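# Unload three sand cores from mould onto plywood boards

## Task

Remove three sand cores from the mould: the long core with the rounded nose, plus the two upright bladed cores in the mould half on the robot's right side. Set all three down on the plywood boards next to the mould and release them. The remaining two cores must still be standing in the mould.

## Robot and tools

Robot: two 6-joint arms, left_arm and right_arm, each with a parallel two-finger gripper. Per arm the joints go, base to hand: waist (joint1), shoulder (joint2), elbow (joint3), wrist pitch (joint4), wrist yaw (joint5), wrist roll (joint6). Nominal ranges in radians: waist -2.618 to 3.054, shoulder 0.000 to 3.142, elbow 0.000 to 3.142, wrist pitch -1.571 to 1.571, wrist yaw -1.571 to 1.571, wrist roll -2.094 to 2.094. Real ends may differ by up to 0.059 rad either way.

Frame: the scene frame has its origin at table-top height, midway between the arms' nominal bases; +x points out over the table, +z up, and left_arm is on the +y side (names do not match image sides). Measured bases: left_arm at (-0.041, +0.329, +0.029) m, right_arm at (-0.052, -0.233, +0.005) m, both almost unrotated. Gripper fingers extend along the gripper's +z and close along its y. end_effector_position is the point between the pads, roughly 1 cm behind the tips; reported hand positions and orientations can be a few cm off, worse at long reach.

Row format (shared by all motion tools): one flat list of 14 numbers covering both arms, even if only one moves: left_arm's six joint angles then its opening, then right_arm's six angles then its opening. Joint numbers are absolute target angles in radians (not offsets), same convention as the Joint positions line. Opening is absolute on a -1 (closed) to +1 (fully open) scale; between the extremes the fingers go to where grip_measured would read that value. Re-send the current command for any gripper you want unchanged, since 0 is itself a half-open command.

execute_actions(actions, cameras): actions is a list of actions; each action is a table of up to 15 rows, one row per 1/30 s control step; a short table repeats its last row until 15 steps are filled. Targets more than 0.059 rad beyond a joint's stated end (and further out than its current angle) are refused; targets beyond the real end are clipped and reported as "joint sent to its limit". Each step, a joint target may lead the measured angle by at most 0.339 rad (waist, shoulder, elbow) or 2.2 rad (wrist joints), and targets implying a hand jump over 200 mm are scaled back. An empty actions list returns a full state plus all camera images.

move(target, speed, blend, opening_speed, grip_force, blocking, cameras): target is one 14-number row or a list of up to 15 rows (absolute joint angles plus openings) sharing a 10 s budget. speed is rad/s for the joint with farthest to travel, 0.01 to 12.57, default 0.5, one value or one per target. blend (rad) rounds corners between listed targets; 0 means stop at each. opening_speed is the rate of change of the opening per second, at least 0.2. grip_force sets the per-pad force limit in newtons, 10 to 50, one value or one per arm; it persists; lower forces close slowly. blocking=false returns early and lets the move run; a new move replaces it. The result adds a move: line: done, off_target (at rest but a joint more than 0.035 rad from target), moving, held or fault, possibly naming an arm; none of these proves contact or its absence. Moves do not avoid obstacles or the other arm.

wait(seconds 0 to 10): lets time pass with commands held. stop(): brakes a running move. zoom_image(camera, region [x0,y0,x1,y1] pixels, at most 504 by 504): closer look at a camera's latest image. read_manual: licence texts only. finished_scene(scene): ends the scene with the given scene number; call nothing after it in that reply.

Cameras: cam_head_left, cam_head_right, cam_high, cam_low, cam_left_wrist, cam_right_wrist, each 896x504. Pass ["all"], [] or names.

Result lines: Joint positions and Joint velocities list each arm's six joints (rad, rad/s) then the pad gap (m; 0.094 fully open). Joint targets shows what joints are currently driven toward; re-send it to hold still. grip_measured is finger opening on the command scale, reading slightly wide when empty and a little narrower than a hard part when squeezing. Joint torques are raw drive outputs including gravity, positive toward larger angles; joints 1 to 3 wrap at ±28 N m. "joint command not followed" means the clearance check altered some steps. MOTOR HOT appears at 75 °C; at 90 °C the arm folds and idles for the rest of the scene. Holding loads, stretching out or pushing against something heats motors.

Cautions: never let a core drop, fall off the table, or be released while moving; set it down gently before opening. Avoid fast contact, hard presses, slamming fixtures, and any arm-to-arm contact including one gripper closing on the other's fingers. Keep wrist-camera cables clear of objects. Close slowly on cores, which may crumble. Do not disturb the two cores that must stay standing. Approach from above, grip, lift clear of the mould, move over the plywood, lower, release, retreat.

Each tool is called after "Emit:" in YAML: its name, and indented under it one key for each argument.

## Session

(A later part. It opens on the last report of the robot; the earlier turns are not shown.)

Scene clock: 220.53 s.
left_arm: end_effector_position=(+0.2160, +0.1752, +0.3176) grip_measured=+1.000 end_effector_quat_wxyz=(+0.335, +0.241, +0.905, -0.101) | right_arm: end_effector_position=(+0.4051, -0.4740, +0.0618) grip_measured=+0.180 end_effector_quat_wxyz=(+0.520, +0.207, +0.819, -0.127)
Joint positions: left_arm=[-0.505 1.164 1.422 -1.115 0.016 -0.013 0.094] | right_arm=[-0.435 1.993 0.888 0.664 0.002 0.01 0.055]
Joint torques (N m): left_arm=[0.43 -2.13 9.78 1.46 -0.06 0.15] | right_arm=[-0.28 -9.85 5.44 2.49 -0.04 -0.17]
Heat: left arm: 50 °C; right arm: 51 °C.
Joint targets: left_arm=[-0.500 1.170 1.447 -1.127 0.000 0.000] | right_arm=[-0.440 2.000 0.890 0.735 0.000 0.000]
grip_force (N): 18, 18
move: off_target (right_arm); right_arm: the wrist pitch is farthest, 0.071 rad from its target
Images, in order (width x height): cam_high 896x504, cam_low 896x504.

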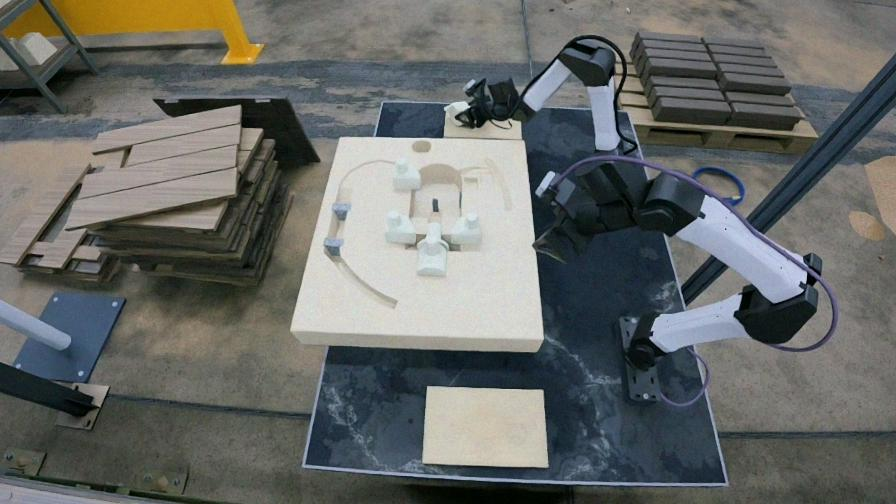

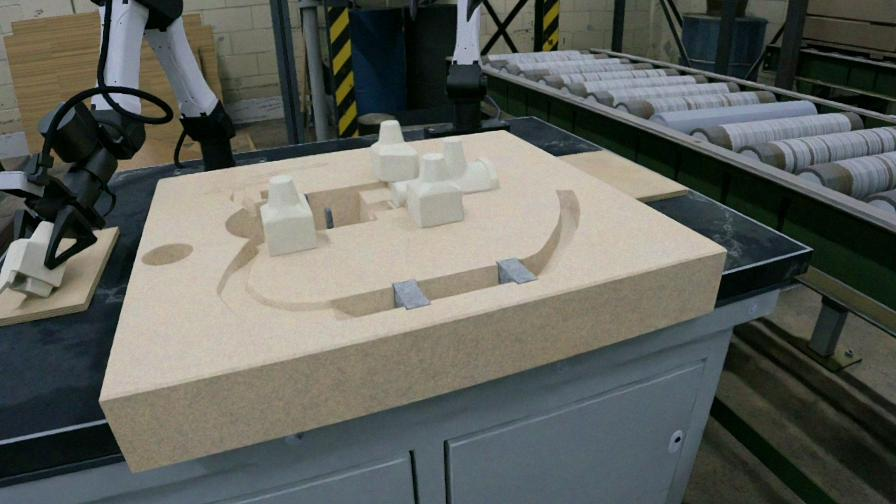

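Emit:
move:
  target: [-0.5,1.17,1.447,-1.127,0,0,1,-0.44,2.055,0.89,0.72,0,0,0]
  speed: 0.1
  grip_force: 15
  cameras: ["cam_high","cam_low"]

Emit:
zoom_image:
  camera: "cam_low"
  region: [0, 150, 200, 350]

Emit:
zoom_image:
  camera: "cam_high"
  region: [400, 60, 560, 160]

Scene clock: 229.83 s.
left_arm: end_effector_position=(+0.2160, +0.1752, +0.3176) grip_measured=+1.000 end_effector_quat_wxyz=(+0.335, +0.241, +0.905, -0.101) | right_arm: end_effector_position=(+0.4094, -0.4763, +0.0598) grip_measured=+0.182 end_effector_quat_wxyz=(+0.534, +0.204, +0.810, -0.130)
Joint positions: left_arm=[-0.505 1.164 1.422 -1.115 0.016 -0.013 0.094] | right_arm=[-0.435 2.027 0.888 0.731 0.002 0.009 0.056]
Joint torques (N m): left_arm=[0.43 -2.18 9.84 1.48 -0.08 0.13] | right_arm=[-0.01 -8.01 5.59 1.76 -0.03 -0.15]
Heat: left arm: 51 °C; right arm: 48 °C.
Joint targets: left_arm=[-0.500 1.170 1.447 -1.127 0.000 0.000] | right_arm=[-0.440 2.055 0.890 0.720 0.000 0.000]
grip_force (N): 15, 15
move: done
Images, in order (width x height): cam_high 896x504, cam_low 896x504.

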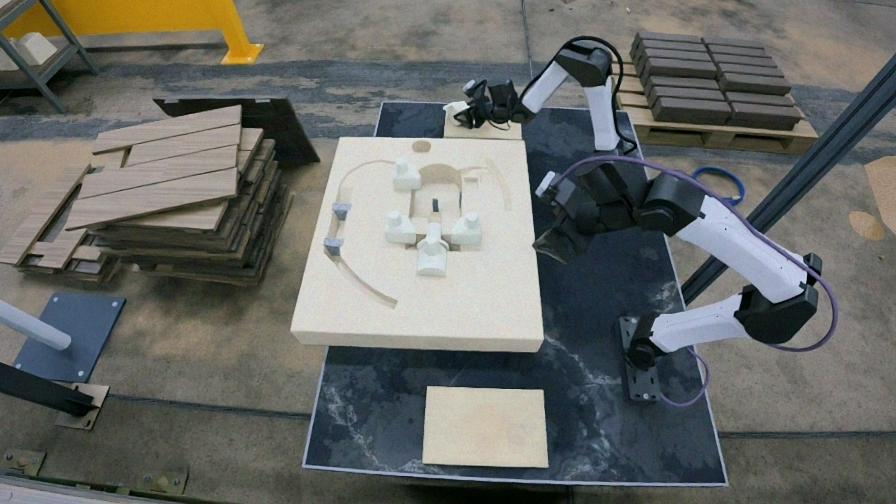

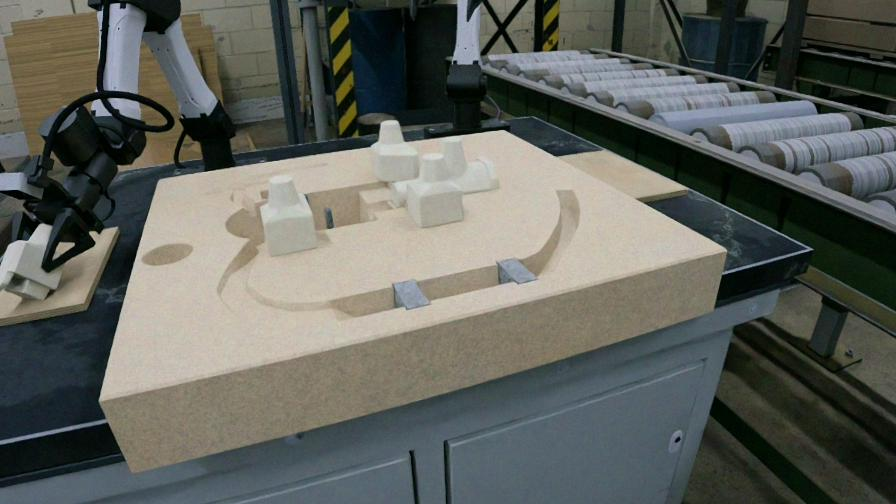

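Scaled by 2.520 from the camera's 896x504 image, which has a finer 1280x720 frame.

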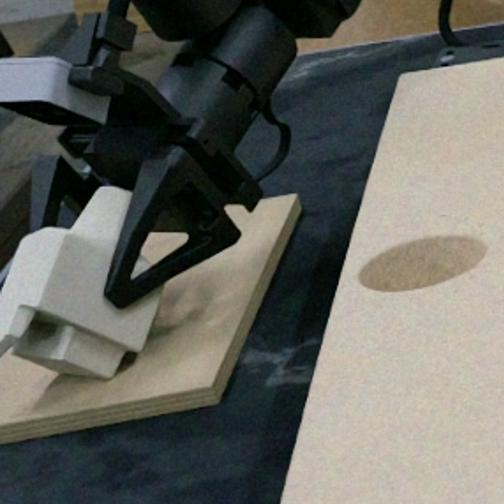

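Scaled by 3.150 from the camera's 896x504 image, which has a finer 1280x720 frame.

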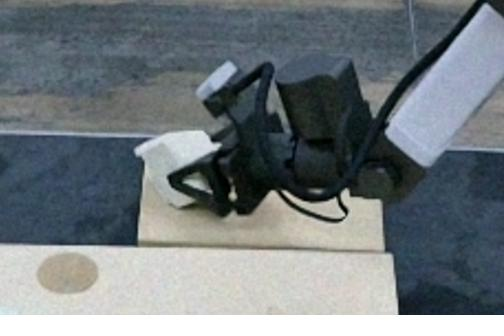

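Emit:
move:
  target: [-0.5,1.17,1.447,-1.127,0,0,1,-0.44,2.12,0.88,0.72,0,0,0]
  speed: 0.1
  grip_force: 12
  cameras: ["cam_high","cam_low"]

Emit:
zoom_image:
  camera: "cam_low"
  region: [0, 150, 200, 350]

Emit:
zoom_image:
  camera: "cam_high"
  region: [400, 60, 560, 160]

Scene clock: 244.00 s.
left_arm: end_effector_position=(+0.2160, +0.1752, +0.3176) grip_measured=+1.000 end_effector_quat_wxyz=(+0.335, +0.241, +0.905, -0.101) | right_arm: end_effector_position=(+0.4143, -0.4788, +0.0574) grip_measured=+0.185 end_effector_quat_wxyz=(+0.551, +0.201, +0.799, -0.135)
Joint positions: left_arm=[-0.505 1.164 1.422 -1.115 0.016 -0.013 0.094] | right_arm=[-0.435 2.072 0.888 0.819 0.002 0.007 0.056]
Joint torques (N m): left_arm=[0.36 -2.09 9.77 1.47 -0.08 0.13] | right_arm=[-0.28 -6.09 4.38 1 -0.02 -0.11]
Motor temperatures (°C): left_arm=[24 34 51 36 23 23 25] | right_arm=[25 46 42 43 21 25 22]
Heat: left arm: 51 °C; right arm: 46 °C.
Joint targets: left_arm=[-0.500 1.170 1.447 -1.127 0.000 0.000] | right_arm=[-0.440 2.120 0.880 0.720 0.000 0.000]
grip_force (N): 12, 12
move: off_target (right_arm); right_arm: the wrist pitch is farthest, 0.099 rad from its target
Images, in order (width x height): cam_high 896x504, cam_low 896x504.

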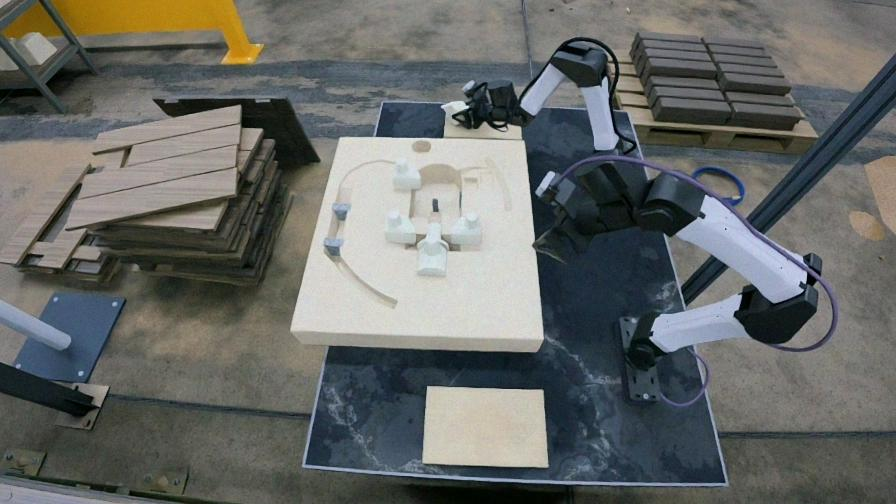

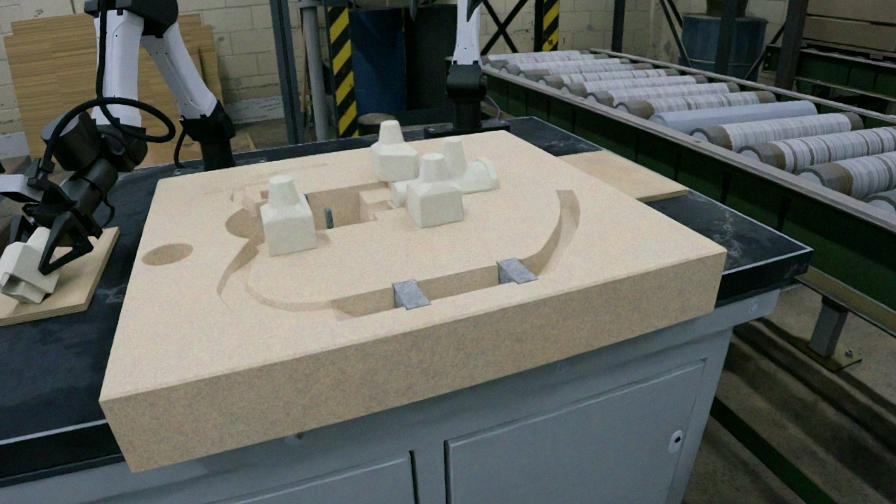

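Scaled by 2.520 from the camera's 896x504 image, which has a finer 1280x720 frame.

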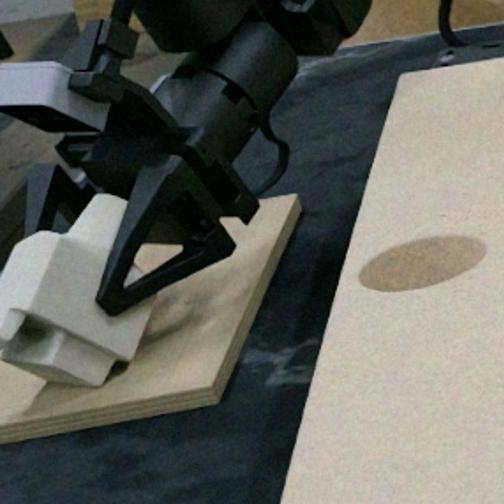

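Scaled by 3.150 from the camera's 896x504 image, which has a finer 1280x720 frame.

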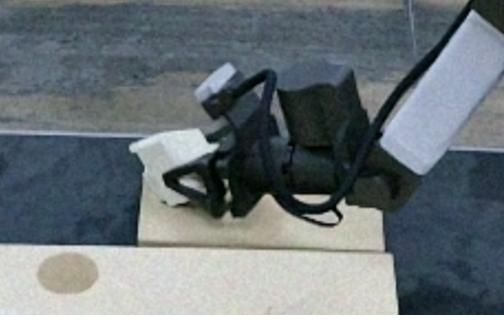

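Emit:
move:
  target:
    - [-0.5,1.17,1.447,-1.127,0,0,1,-0.44,2.12,0.88,0.72,0,0,0.19]
    - [-0.5,1.17,1.447,-1.127,0,0,1,-0.44,2.15,0.88,0.77,0,0,0.19]
  speed: 0.1
  opening_speed: 0.2
  cameras: ["cam_high","cam_low"]

Emit:
zoom_image:
  camera: "cam_low"
  region: [0, 150, 200, 350]

Emit:
zoom_image:
  camera: "cam_high"
  region: [400, 60, 560, 160]

Scene clock: 257.90 s.
left_arm: end_effector_position=(+0.2160, +0.1752, +0.3176) grip_measured=+1.000 end_effector_quat_wxyz=(+0.335, +0.241, +0.905, -0.101) | right_arm: end_effector_position=(+0.4075, -0.4753, +0.0245) grip_measured=+0.192 end_effector_quat_wxyz=(+0.518, +0.205, +0.820, -0.128)
Joint positions: left_arm=[-0.505 1.164 1.422 -1.115 0.016 -0.013 0.094] | right_arm=[-0.435 2.123 0.884 0.795 0.002 0.004 0.056]
Joint torques (N m): left_arm=[0.46 -2.15 9.81 1.49 -0.07 0.13] | right_arm=[-0.27 -8.4 4.57 1.65 -0.07 -0.09]
Heat: left arm: 51 °C; right arm: 43 °C.
Joint targets: left_arm=[-0.500 1.170 1.447 -1.127 0.000 0.000] | right_arm=[-0.440 2.150 0.880 0.770 0.000 0.000]
grip_force (N): 12, 12
move: done
Images, in order (width x height): cam_high 896x504, cam_low 896x504.

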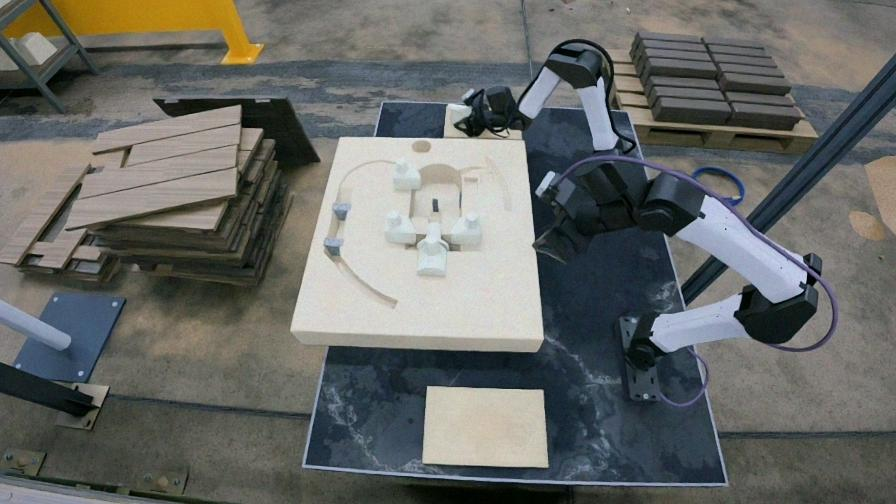

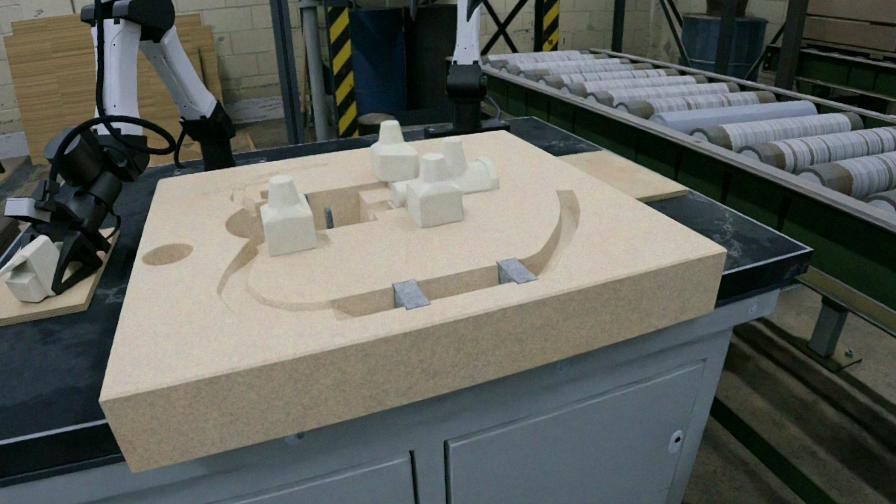

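Scaled by 2.520 from the camera's 896x504 image, which has a finer 1280x720 frame.

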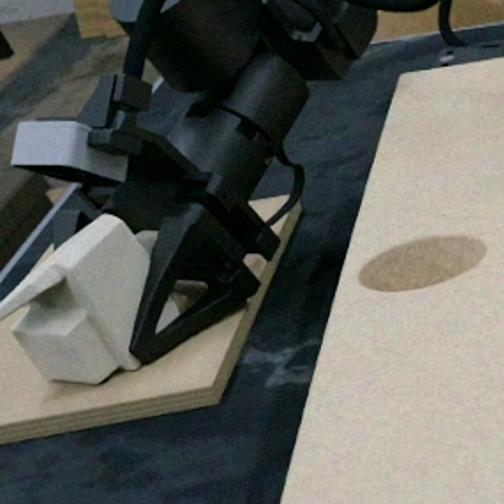

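Scaled by 3.150 from the camera's 896x504 image, which has a finer 1280x720 frame.

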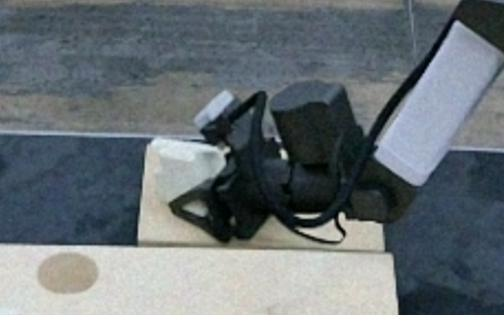

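Emit:
move:
  target: [-0.5,1.17,1.447,-1.127,0,0,1,-0.44,2.14,0.88,0.77,0,0,0.5]
  speed: 0.1
  opening_speed: 0.2
  cameras: ["cam_high","cam_low","cam_right_wrist"]

Emit:
zoom_image:
  camera: "cam_low"
  region: [0, 150, 200, 350]

Emit:
zoom_image:
  camera: "cam_high"
  region: [400, 60, 560, 160]

Scene clock: 263.20 s.
left_arm: end_effector_position=(+0.2160, +0.1752, +0.3176) grip_measured=+1.000 end_effector_quat_wxyz=(+0.335, +0.241, +0.905, -0.101) | right_arm: end_effector_position=(+0.4075, -0.4753, +0.0245) grip_measured=+0.498 end_effector_quat_wxyz=(+0.518, +0.205, +0.820, -0.128)
Joint positions: left_arm=[-0.505 1.164 1.422 -1.115 0.016 -0.013 0.094] | right_arm=[-0.435 2.123 0.884 0.795 0.002 0.004 0.07]
Joint torques (N m): left_arm=[0.39 -2.15 9.85 1.48 -0.07 0.13] | right_arm=[-0.23 -9.48 4.57 1.63 -0.03 -0.12]
Heat: left arm: 51 °C; right arm: 43 °C.
Joint targets: left_arm=[-0.500 1.170 1.447 -1.127 0.000 0.000] | right_arm=[-0.440 2.140 0.880 0.770 0.000 0.000]
grip_force (N): 12, 12
move: done
Images, in order (width x height): cam_high 896x504, cam_low 896x504, cam_right_wrist 896x504.

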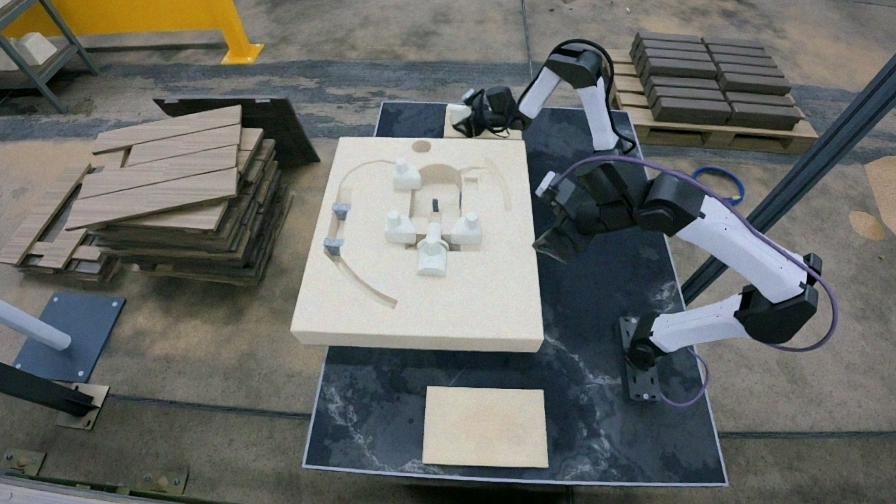

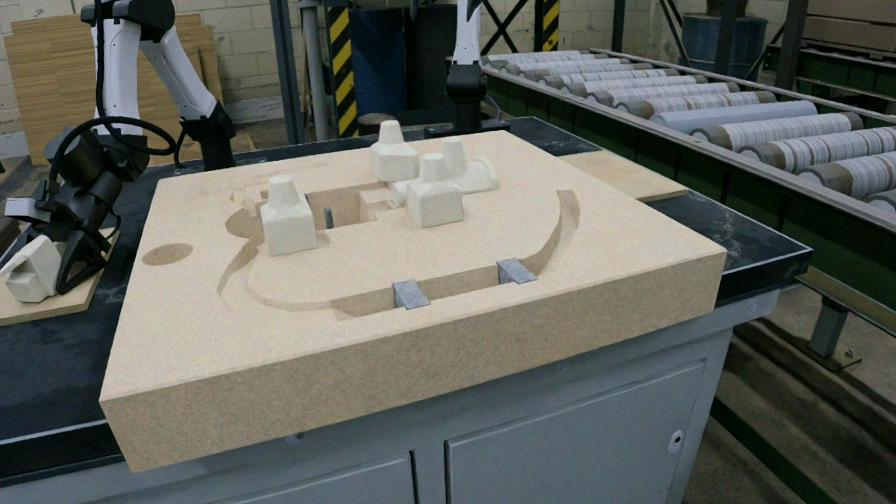

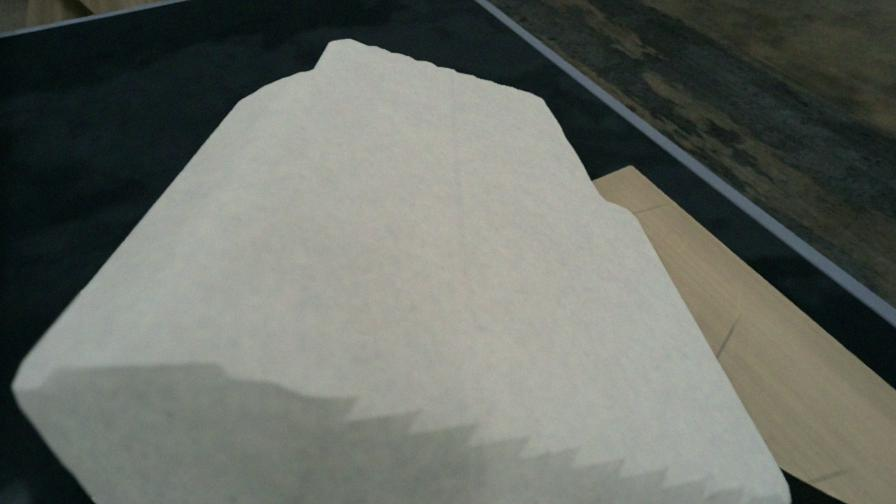

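Scaled by 2.520 from the camera's 896x504 image, which has a finer 1280x720 frame.

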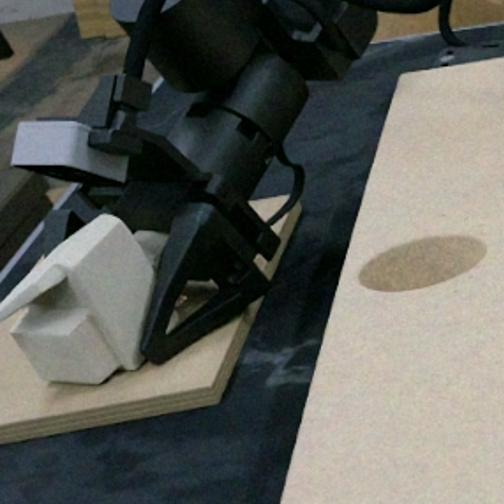

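Scaled by 3.150 from the camera's 896x504 image, which has a finer 1280x720 frame.

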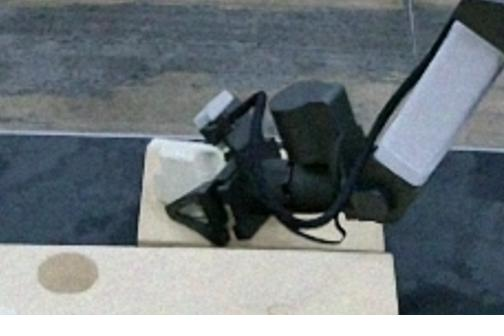

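Emit:
move:
  target:
    - [-0.5,1.17,1.447,-1.127,0,0,1,-0.44,2.14,0.88,0.77,0,0,1]
    - [-0.5,1.17,1.447,-1.127,0,0,1,-0.44,1.589,0.5,0.68,0,0,1]
  speed: 0.3
  opening_speed: 0.6
  cameras: ["cam_high","cam_low","cam_right_wrist","cam_head_right"]

Emit:
zoom_image:
  camera: "cam_low"
  region: [0, 150, 200, 350]

Emit:
zoom_image:
  camera: "cam_high"
  region: [400, 60, 560, 160]

Scene clock: 275.67 s.
left_arm: end_effector_position=(+0.2160, +0.1752, +0.3176) grip_measured=+1.000 end_effector_quat_wxyz=(+0.335, +0.241, +0.905, -0.101) | right_arm: end_effector_position=(+0.3219, -0.4303, +0.0919) grip_measured=+0.998 end_effector_quat_wxyz=(+0.532, +0.201, +0.812, -0.132)
Joint positions: left_arm=[-0.505 1.164 1.422 -1.115 0.016 -0.013 0.094] | right_arm=[-0.435 1.611 0.509 0.692 0.002 0 0.094]
Joint torques (N m): left_arm=[0.44 -2.09 9.87 1.45 -0.07 0.14] | right_arm=[-0.25 -9.11 4.86 1.77 -0.05 -0.02]
Heat: left arm: 51 °C; right arm: 43 °C.
Joint targets: left_arm=[-0.500 1.170 1.447 -1.127 0.000 0.000] | right_arm=[-0.440 1.589 0.500 0.680 0.000 0.000]
grip_force (N): 12, 12
move: done
Images, in order (width x height): cam_head_right 896x504, cam_high 896x504, cam_low 896x504, cam_right_wrist 896x504.

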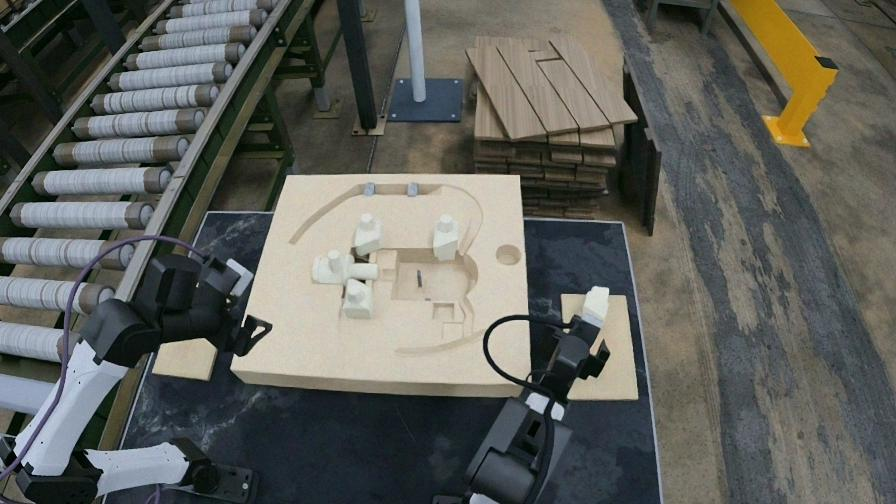

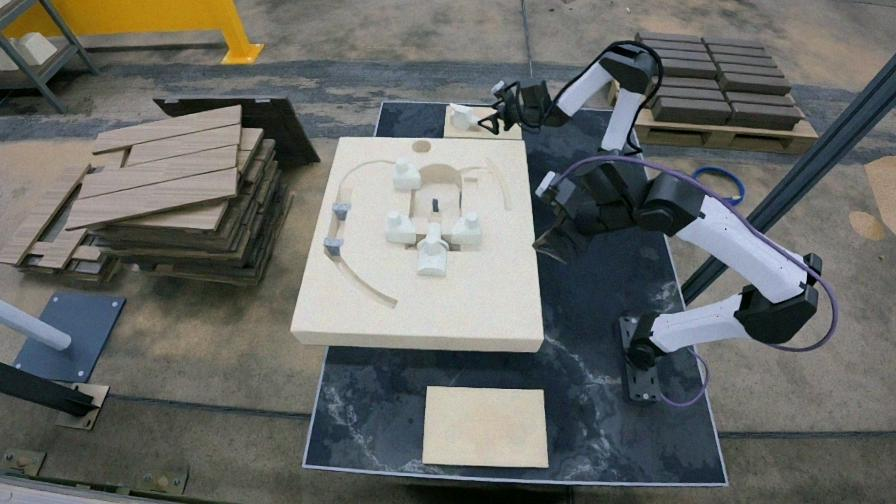

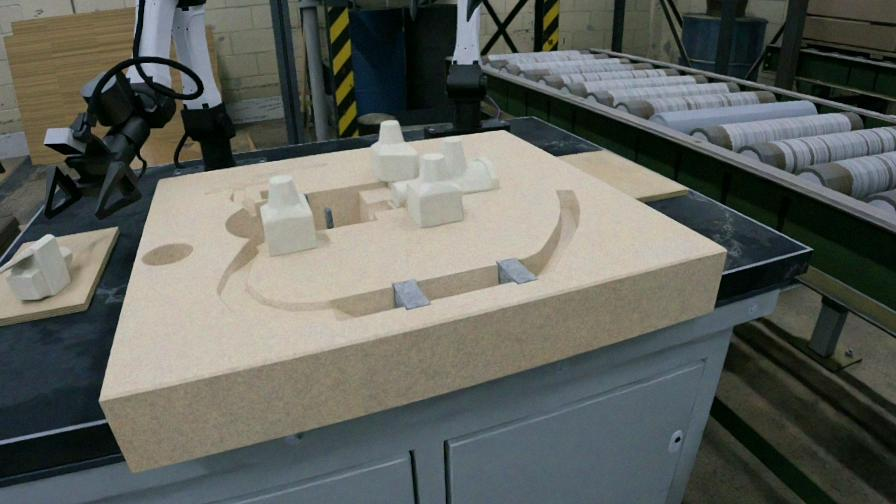

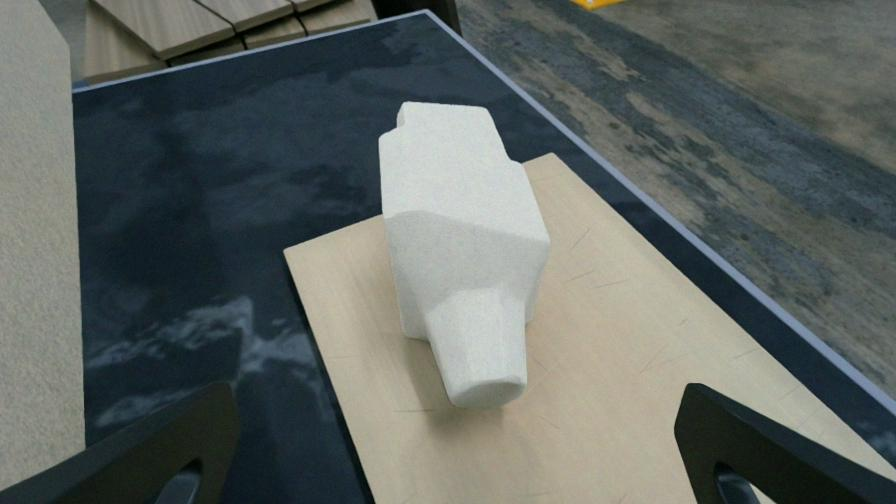

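Scaled by 2.520 from the camera's 896x504 image, which has a finer 1280x720 frame.

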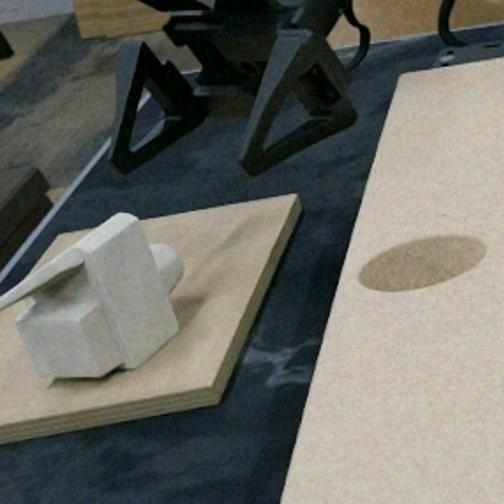

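Scaled by 3.150 from the camera's 896x504 image, which has a finer 1280x720 frame.

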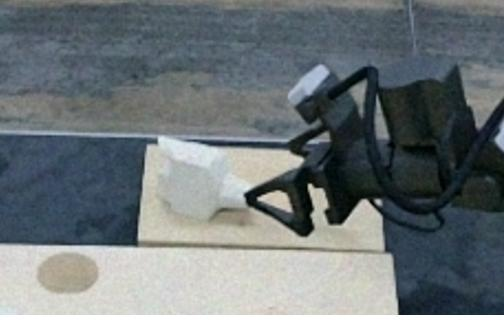

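Emit:
move:
  target:
    - [-0.5,1.17,1.447,-1.127,0,0,1,-0.44,1.45,1.447,-0.9,0,0,1]
    - [-0.41,2.03,2.075,-1.01,0,0,1,0.22,1.6,1.9,-1.127,0,0.143,1]
    - [-0.41,2.03,2.075,-1.01,0,0,1,0.22,2.29,2.44,-0.92,0,0.143,1]
  speed: 0.6
  blend: [0.15,0.15,0]
  cameras: ["all"]

Scene clock: 324.80 s.
left_arm: end_effector_position=(+0.4222, +0.1089, +0.2388) grip_measured=+1.000 end_effector_quat_wxyz=(+0.276, +0.204, +0.937, -0.071) | right_arm: end_effector_position=(+0.5392, -0.1347, +0.2320) grip_measured=+0.998 end_effector_quat_wxyz=(+0.370, -0.016, +0.927, +0.054)
Joint positions: left_arm=[-0.414 2.017 2.043 -1.019 0.015 -0.013 0.094] | right_arm=[0.216 2.281 2.415 -0.939 0.002 0.13 0.094]
Joint torques (N m): left_arm=[0.35 -8.83 10.82 1.48 -0.06 0.14] | right_arm=[0.7 -13.55 8.29 1.71 -0.02 0.1]
Motor temperatures (°C): left_arm=[24 34 51 36 22 23 25] | right_arm=[25 41 39 43 21 24 22]
Heat: left arm: 51 °C; right arm: 43 °C.
Joint targets: left_arm=[-0.410 2.030 2.075 -1.010 0.000 0.000] | right_arm=[0.220 2.290 2.440 -0.920 0.000 0.143]
grip_force (N): 12, 12
move: done

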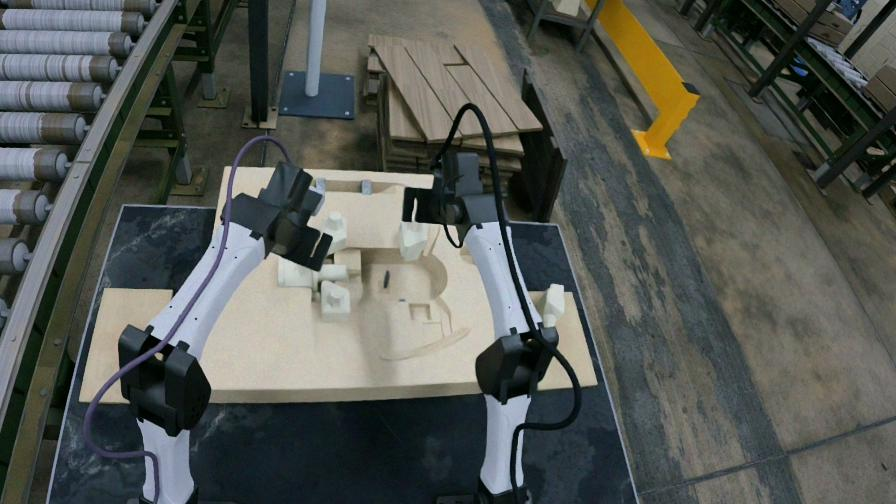

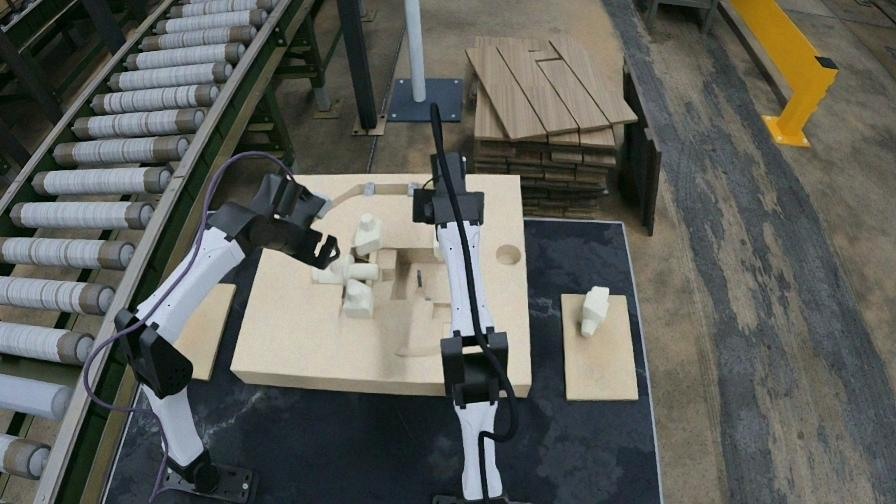

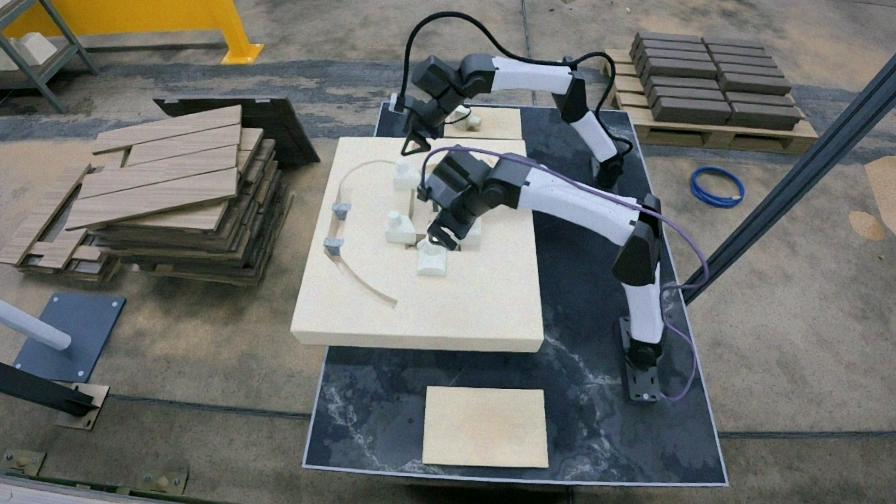

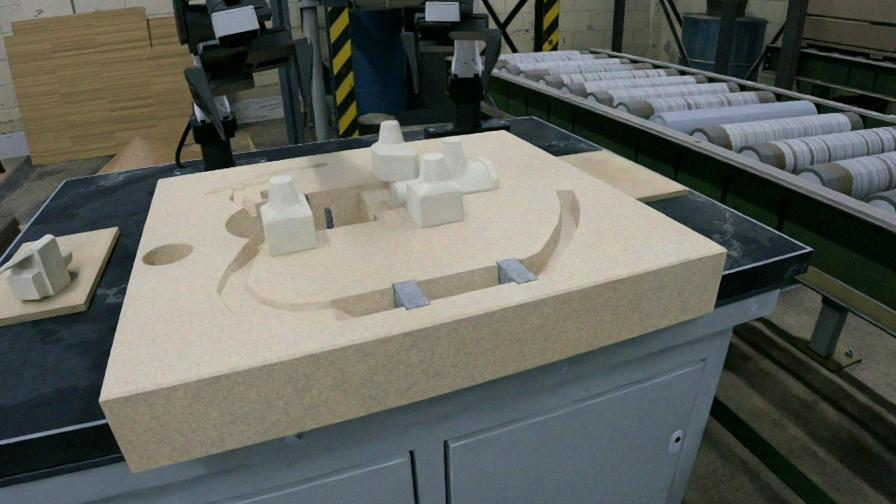

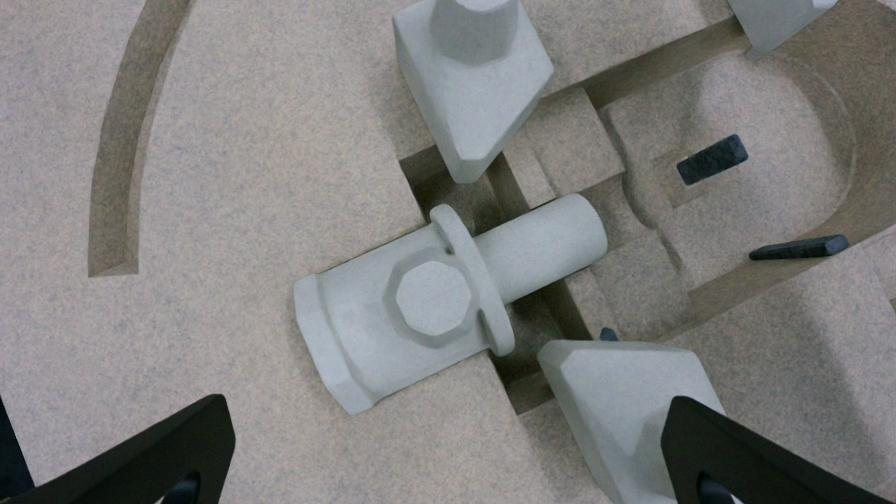

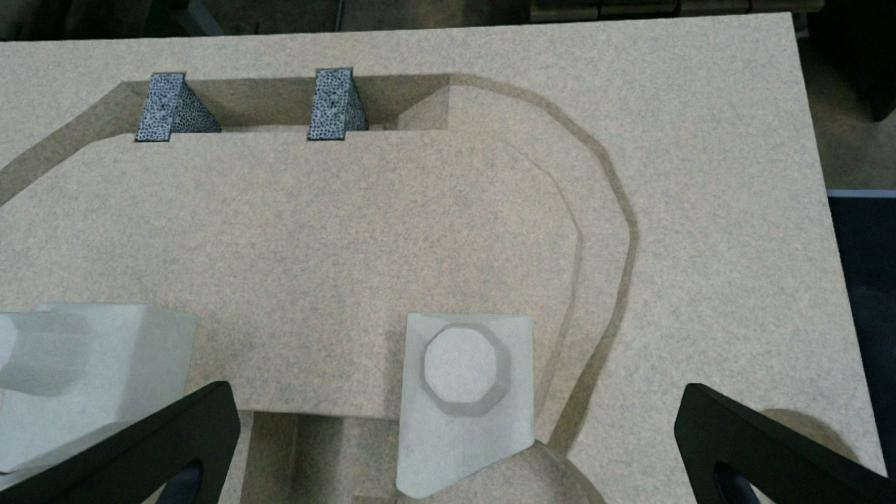

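Emit:
zoom_image:
  camera: "cam_low"
  region: [350, 110, 510, 240]

Emit:
zoom_image:
  camera: "cam_left_wrist"
  region: [260, 150, 640, 430]

Emit:
zoom_image:
  camera: "cam_head_right"
  region: [290, 200, 410, 330]

Scaled by 3.150 from the camera's 896x504 image, which has a finer 1280x720 frame.

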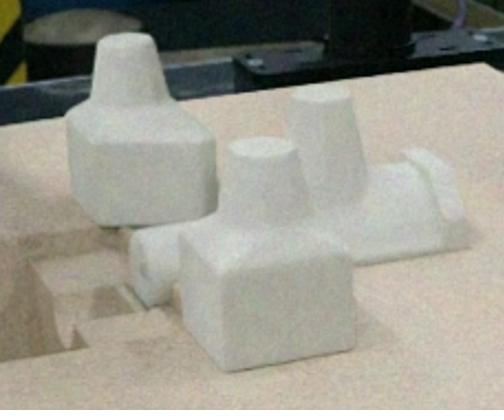

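Scaled by 1.326 from the camera's 896x504 image, which has a finer 1280x720 frame.

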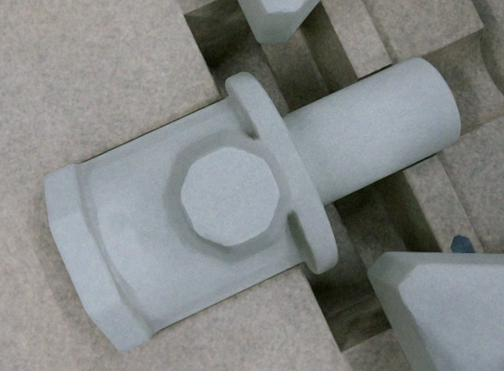

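Scaled by 3.877 from the camera's 896x504 image, which has a finer 1280x720 frame.

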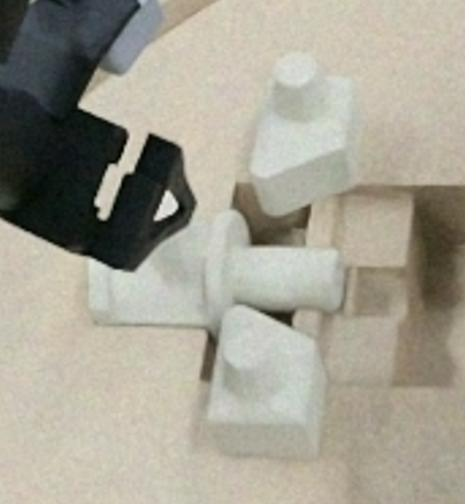

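Emit:
move:
  target:
    - [-0.488,2.165,2.18,-0.985,-0.32,-0.439,0.25,0.218,2.255,1.98,-0.465,0,0.143,1]
    - [-0.488,2.165,2.18,-0.985,-0.32,-0.439,0.25,0.218,2.255,1.98,-0.465,0,0.143,0.0]
  speed: 0.3
  grip_force: [30,30]
  cameras: ["cam_left_wrist","cam_right_wrist","cam_low","cam_high"]

Scene clock: 385.63 s.
left_arm: end_effector_position=(+0.4559, +0.1118, +0.2207) grip_measured=+0.251 end_effector_quat_wxyz=(+0.314, -0.004, +0.949, +0.003) | right_arm: end_effector_position=(+0.5602, -0.1304, +0.1306) grip_measured=+0.178 end_effector_quat_wxyz=(+0.381, -0.016, +0.923, +0.057)
Joint positions: left_arm=[-0.484 2.149 2.147 -0.995 -0.302 -0.426 0.059] | right_arm=[0.217 2.281 1.987 -0.486 0.002 0.131 0.055]
Joint torques (N m): left_arm=[-0.5 -9.63 11.02 1.45 -0.27 -0.1] | right_arm=[0.44 -17.65 6.6 1.79 -0.07 0.03]
Motor temperatures (°C): left_arm=[23 42 53 36 22 22 25] | right_arm=[25 55 44 43 21 24 22]
Heat: left arm: 53 °C; right arm: 55 °C.
Joint targets: left_arm=[-0.488 2.165 2.180 -0.985 -0.320 -0.439] | right_arm=[0.218 2.255 1.980 -0.465 0.000 0.143]
grip_force (N): 30, 30
move: done
Images, in order (width x height): cam_high 896x504, cam_low 896x504, cam_left_wrist 896x504, cam_right_wrist 896x504.

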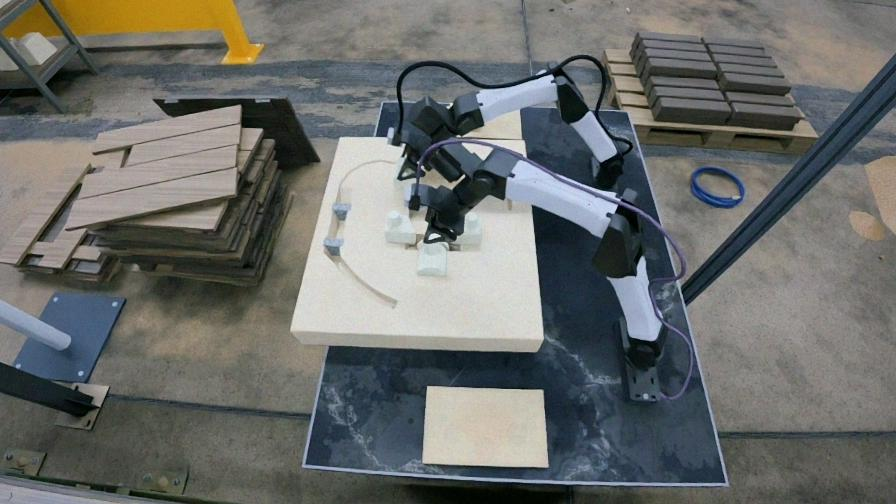

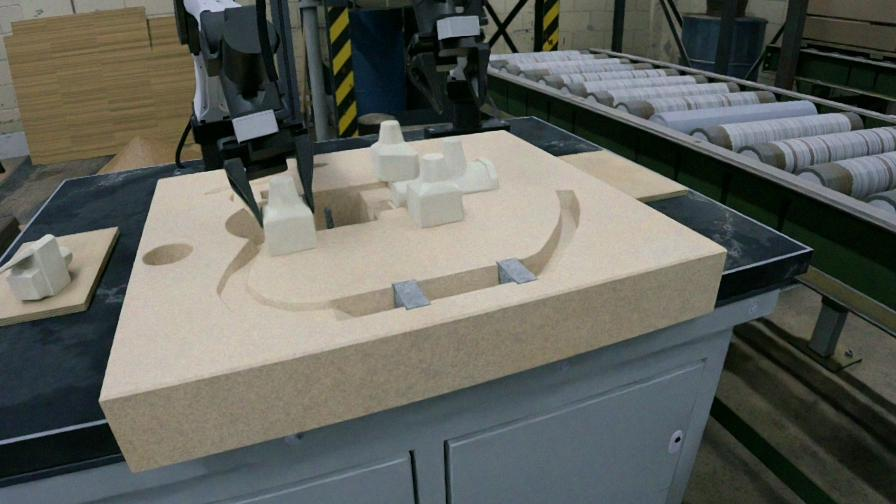

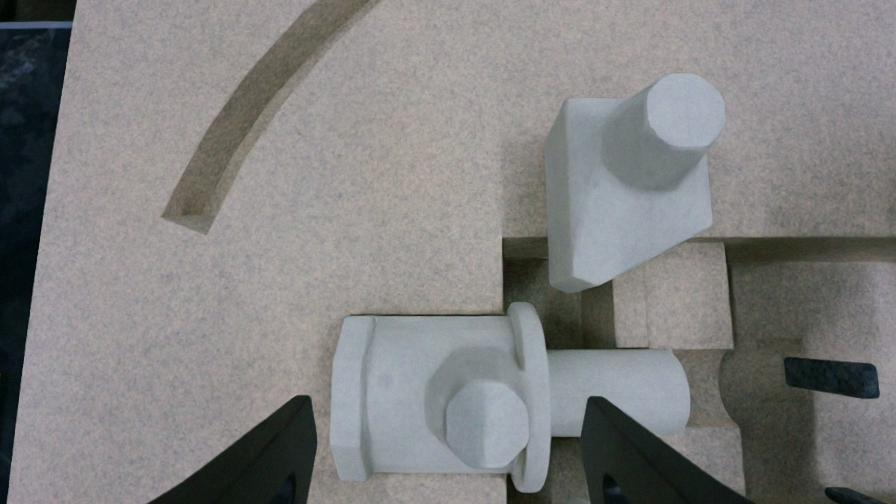

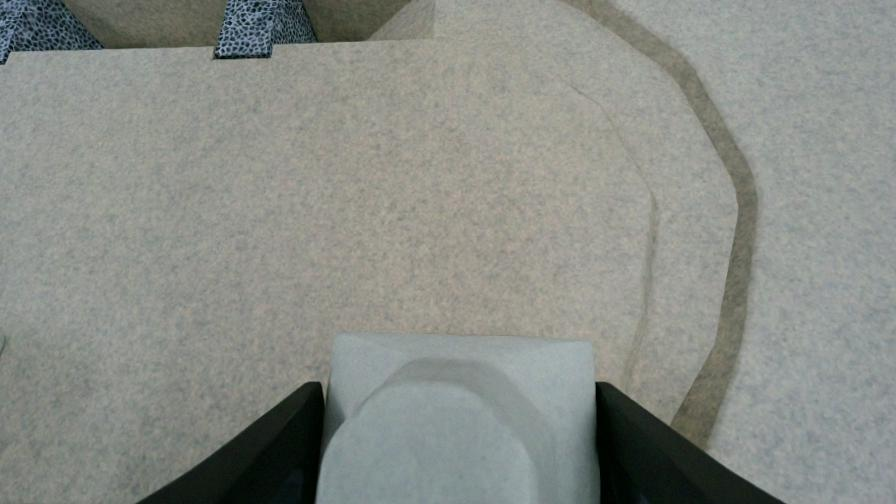

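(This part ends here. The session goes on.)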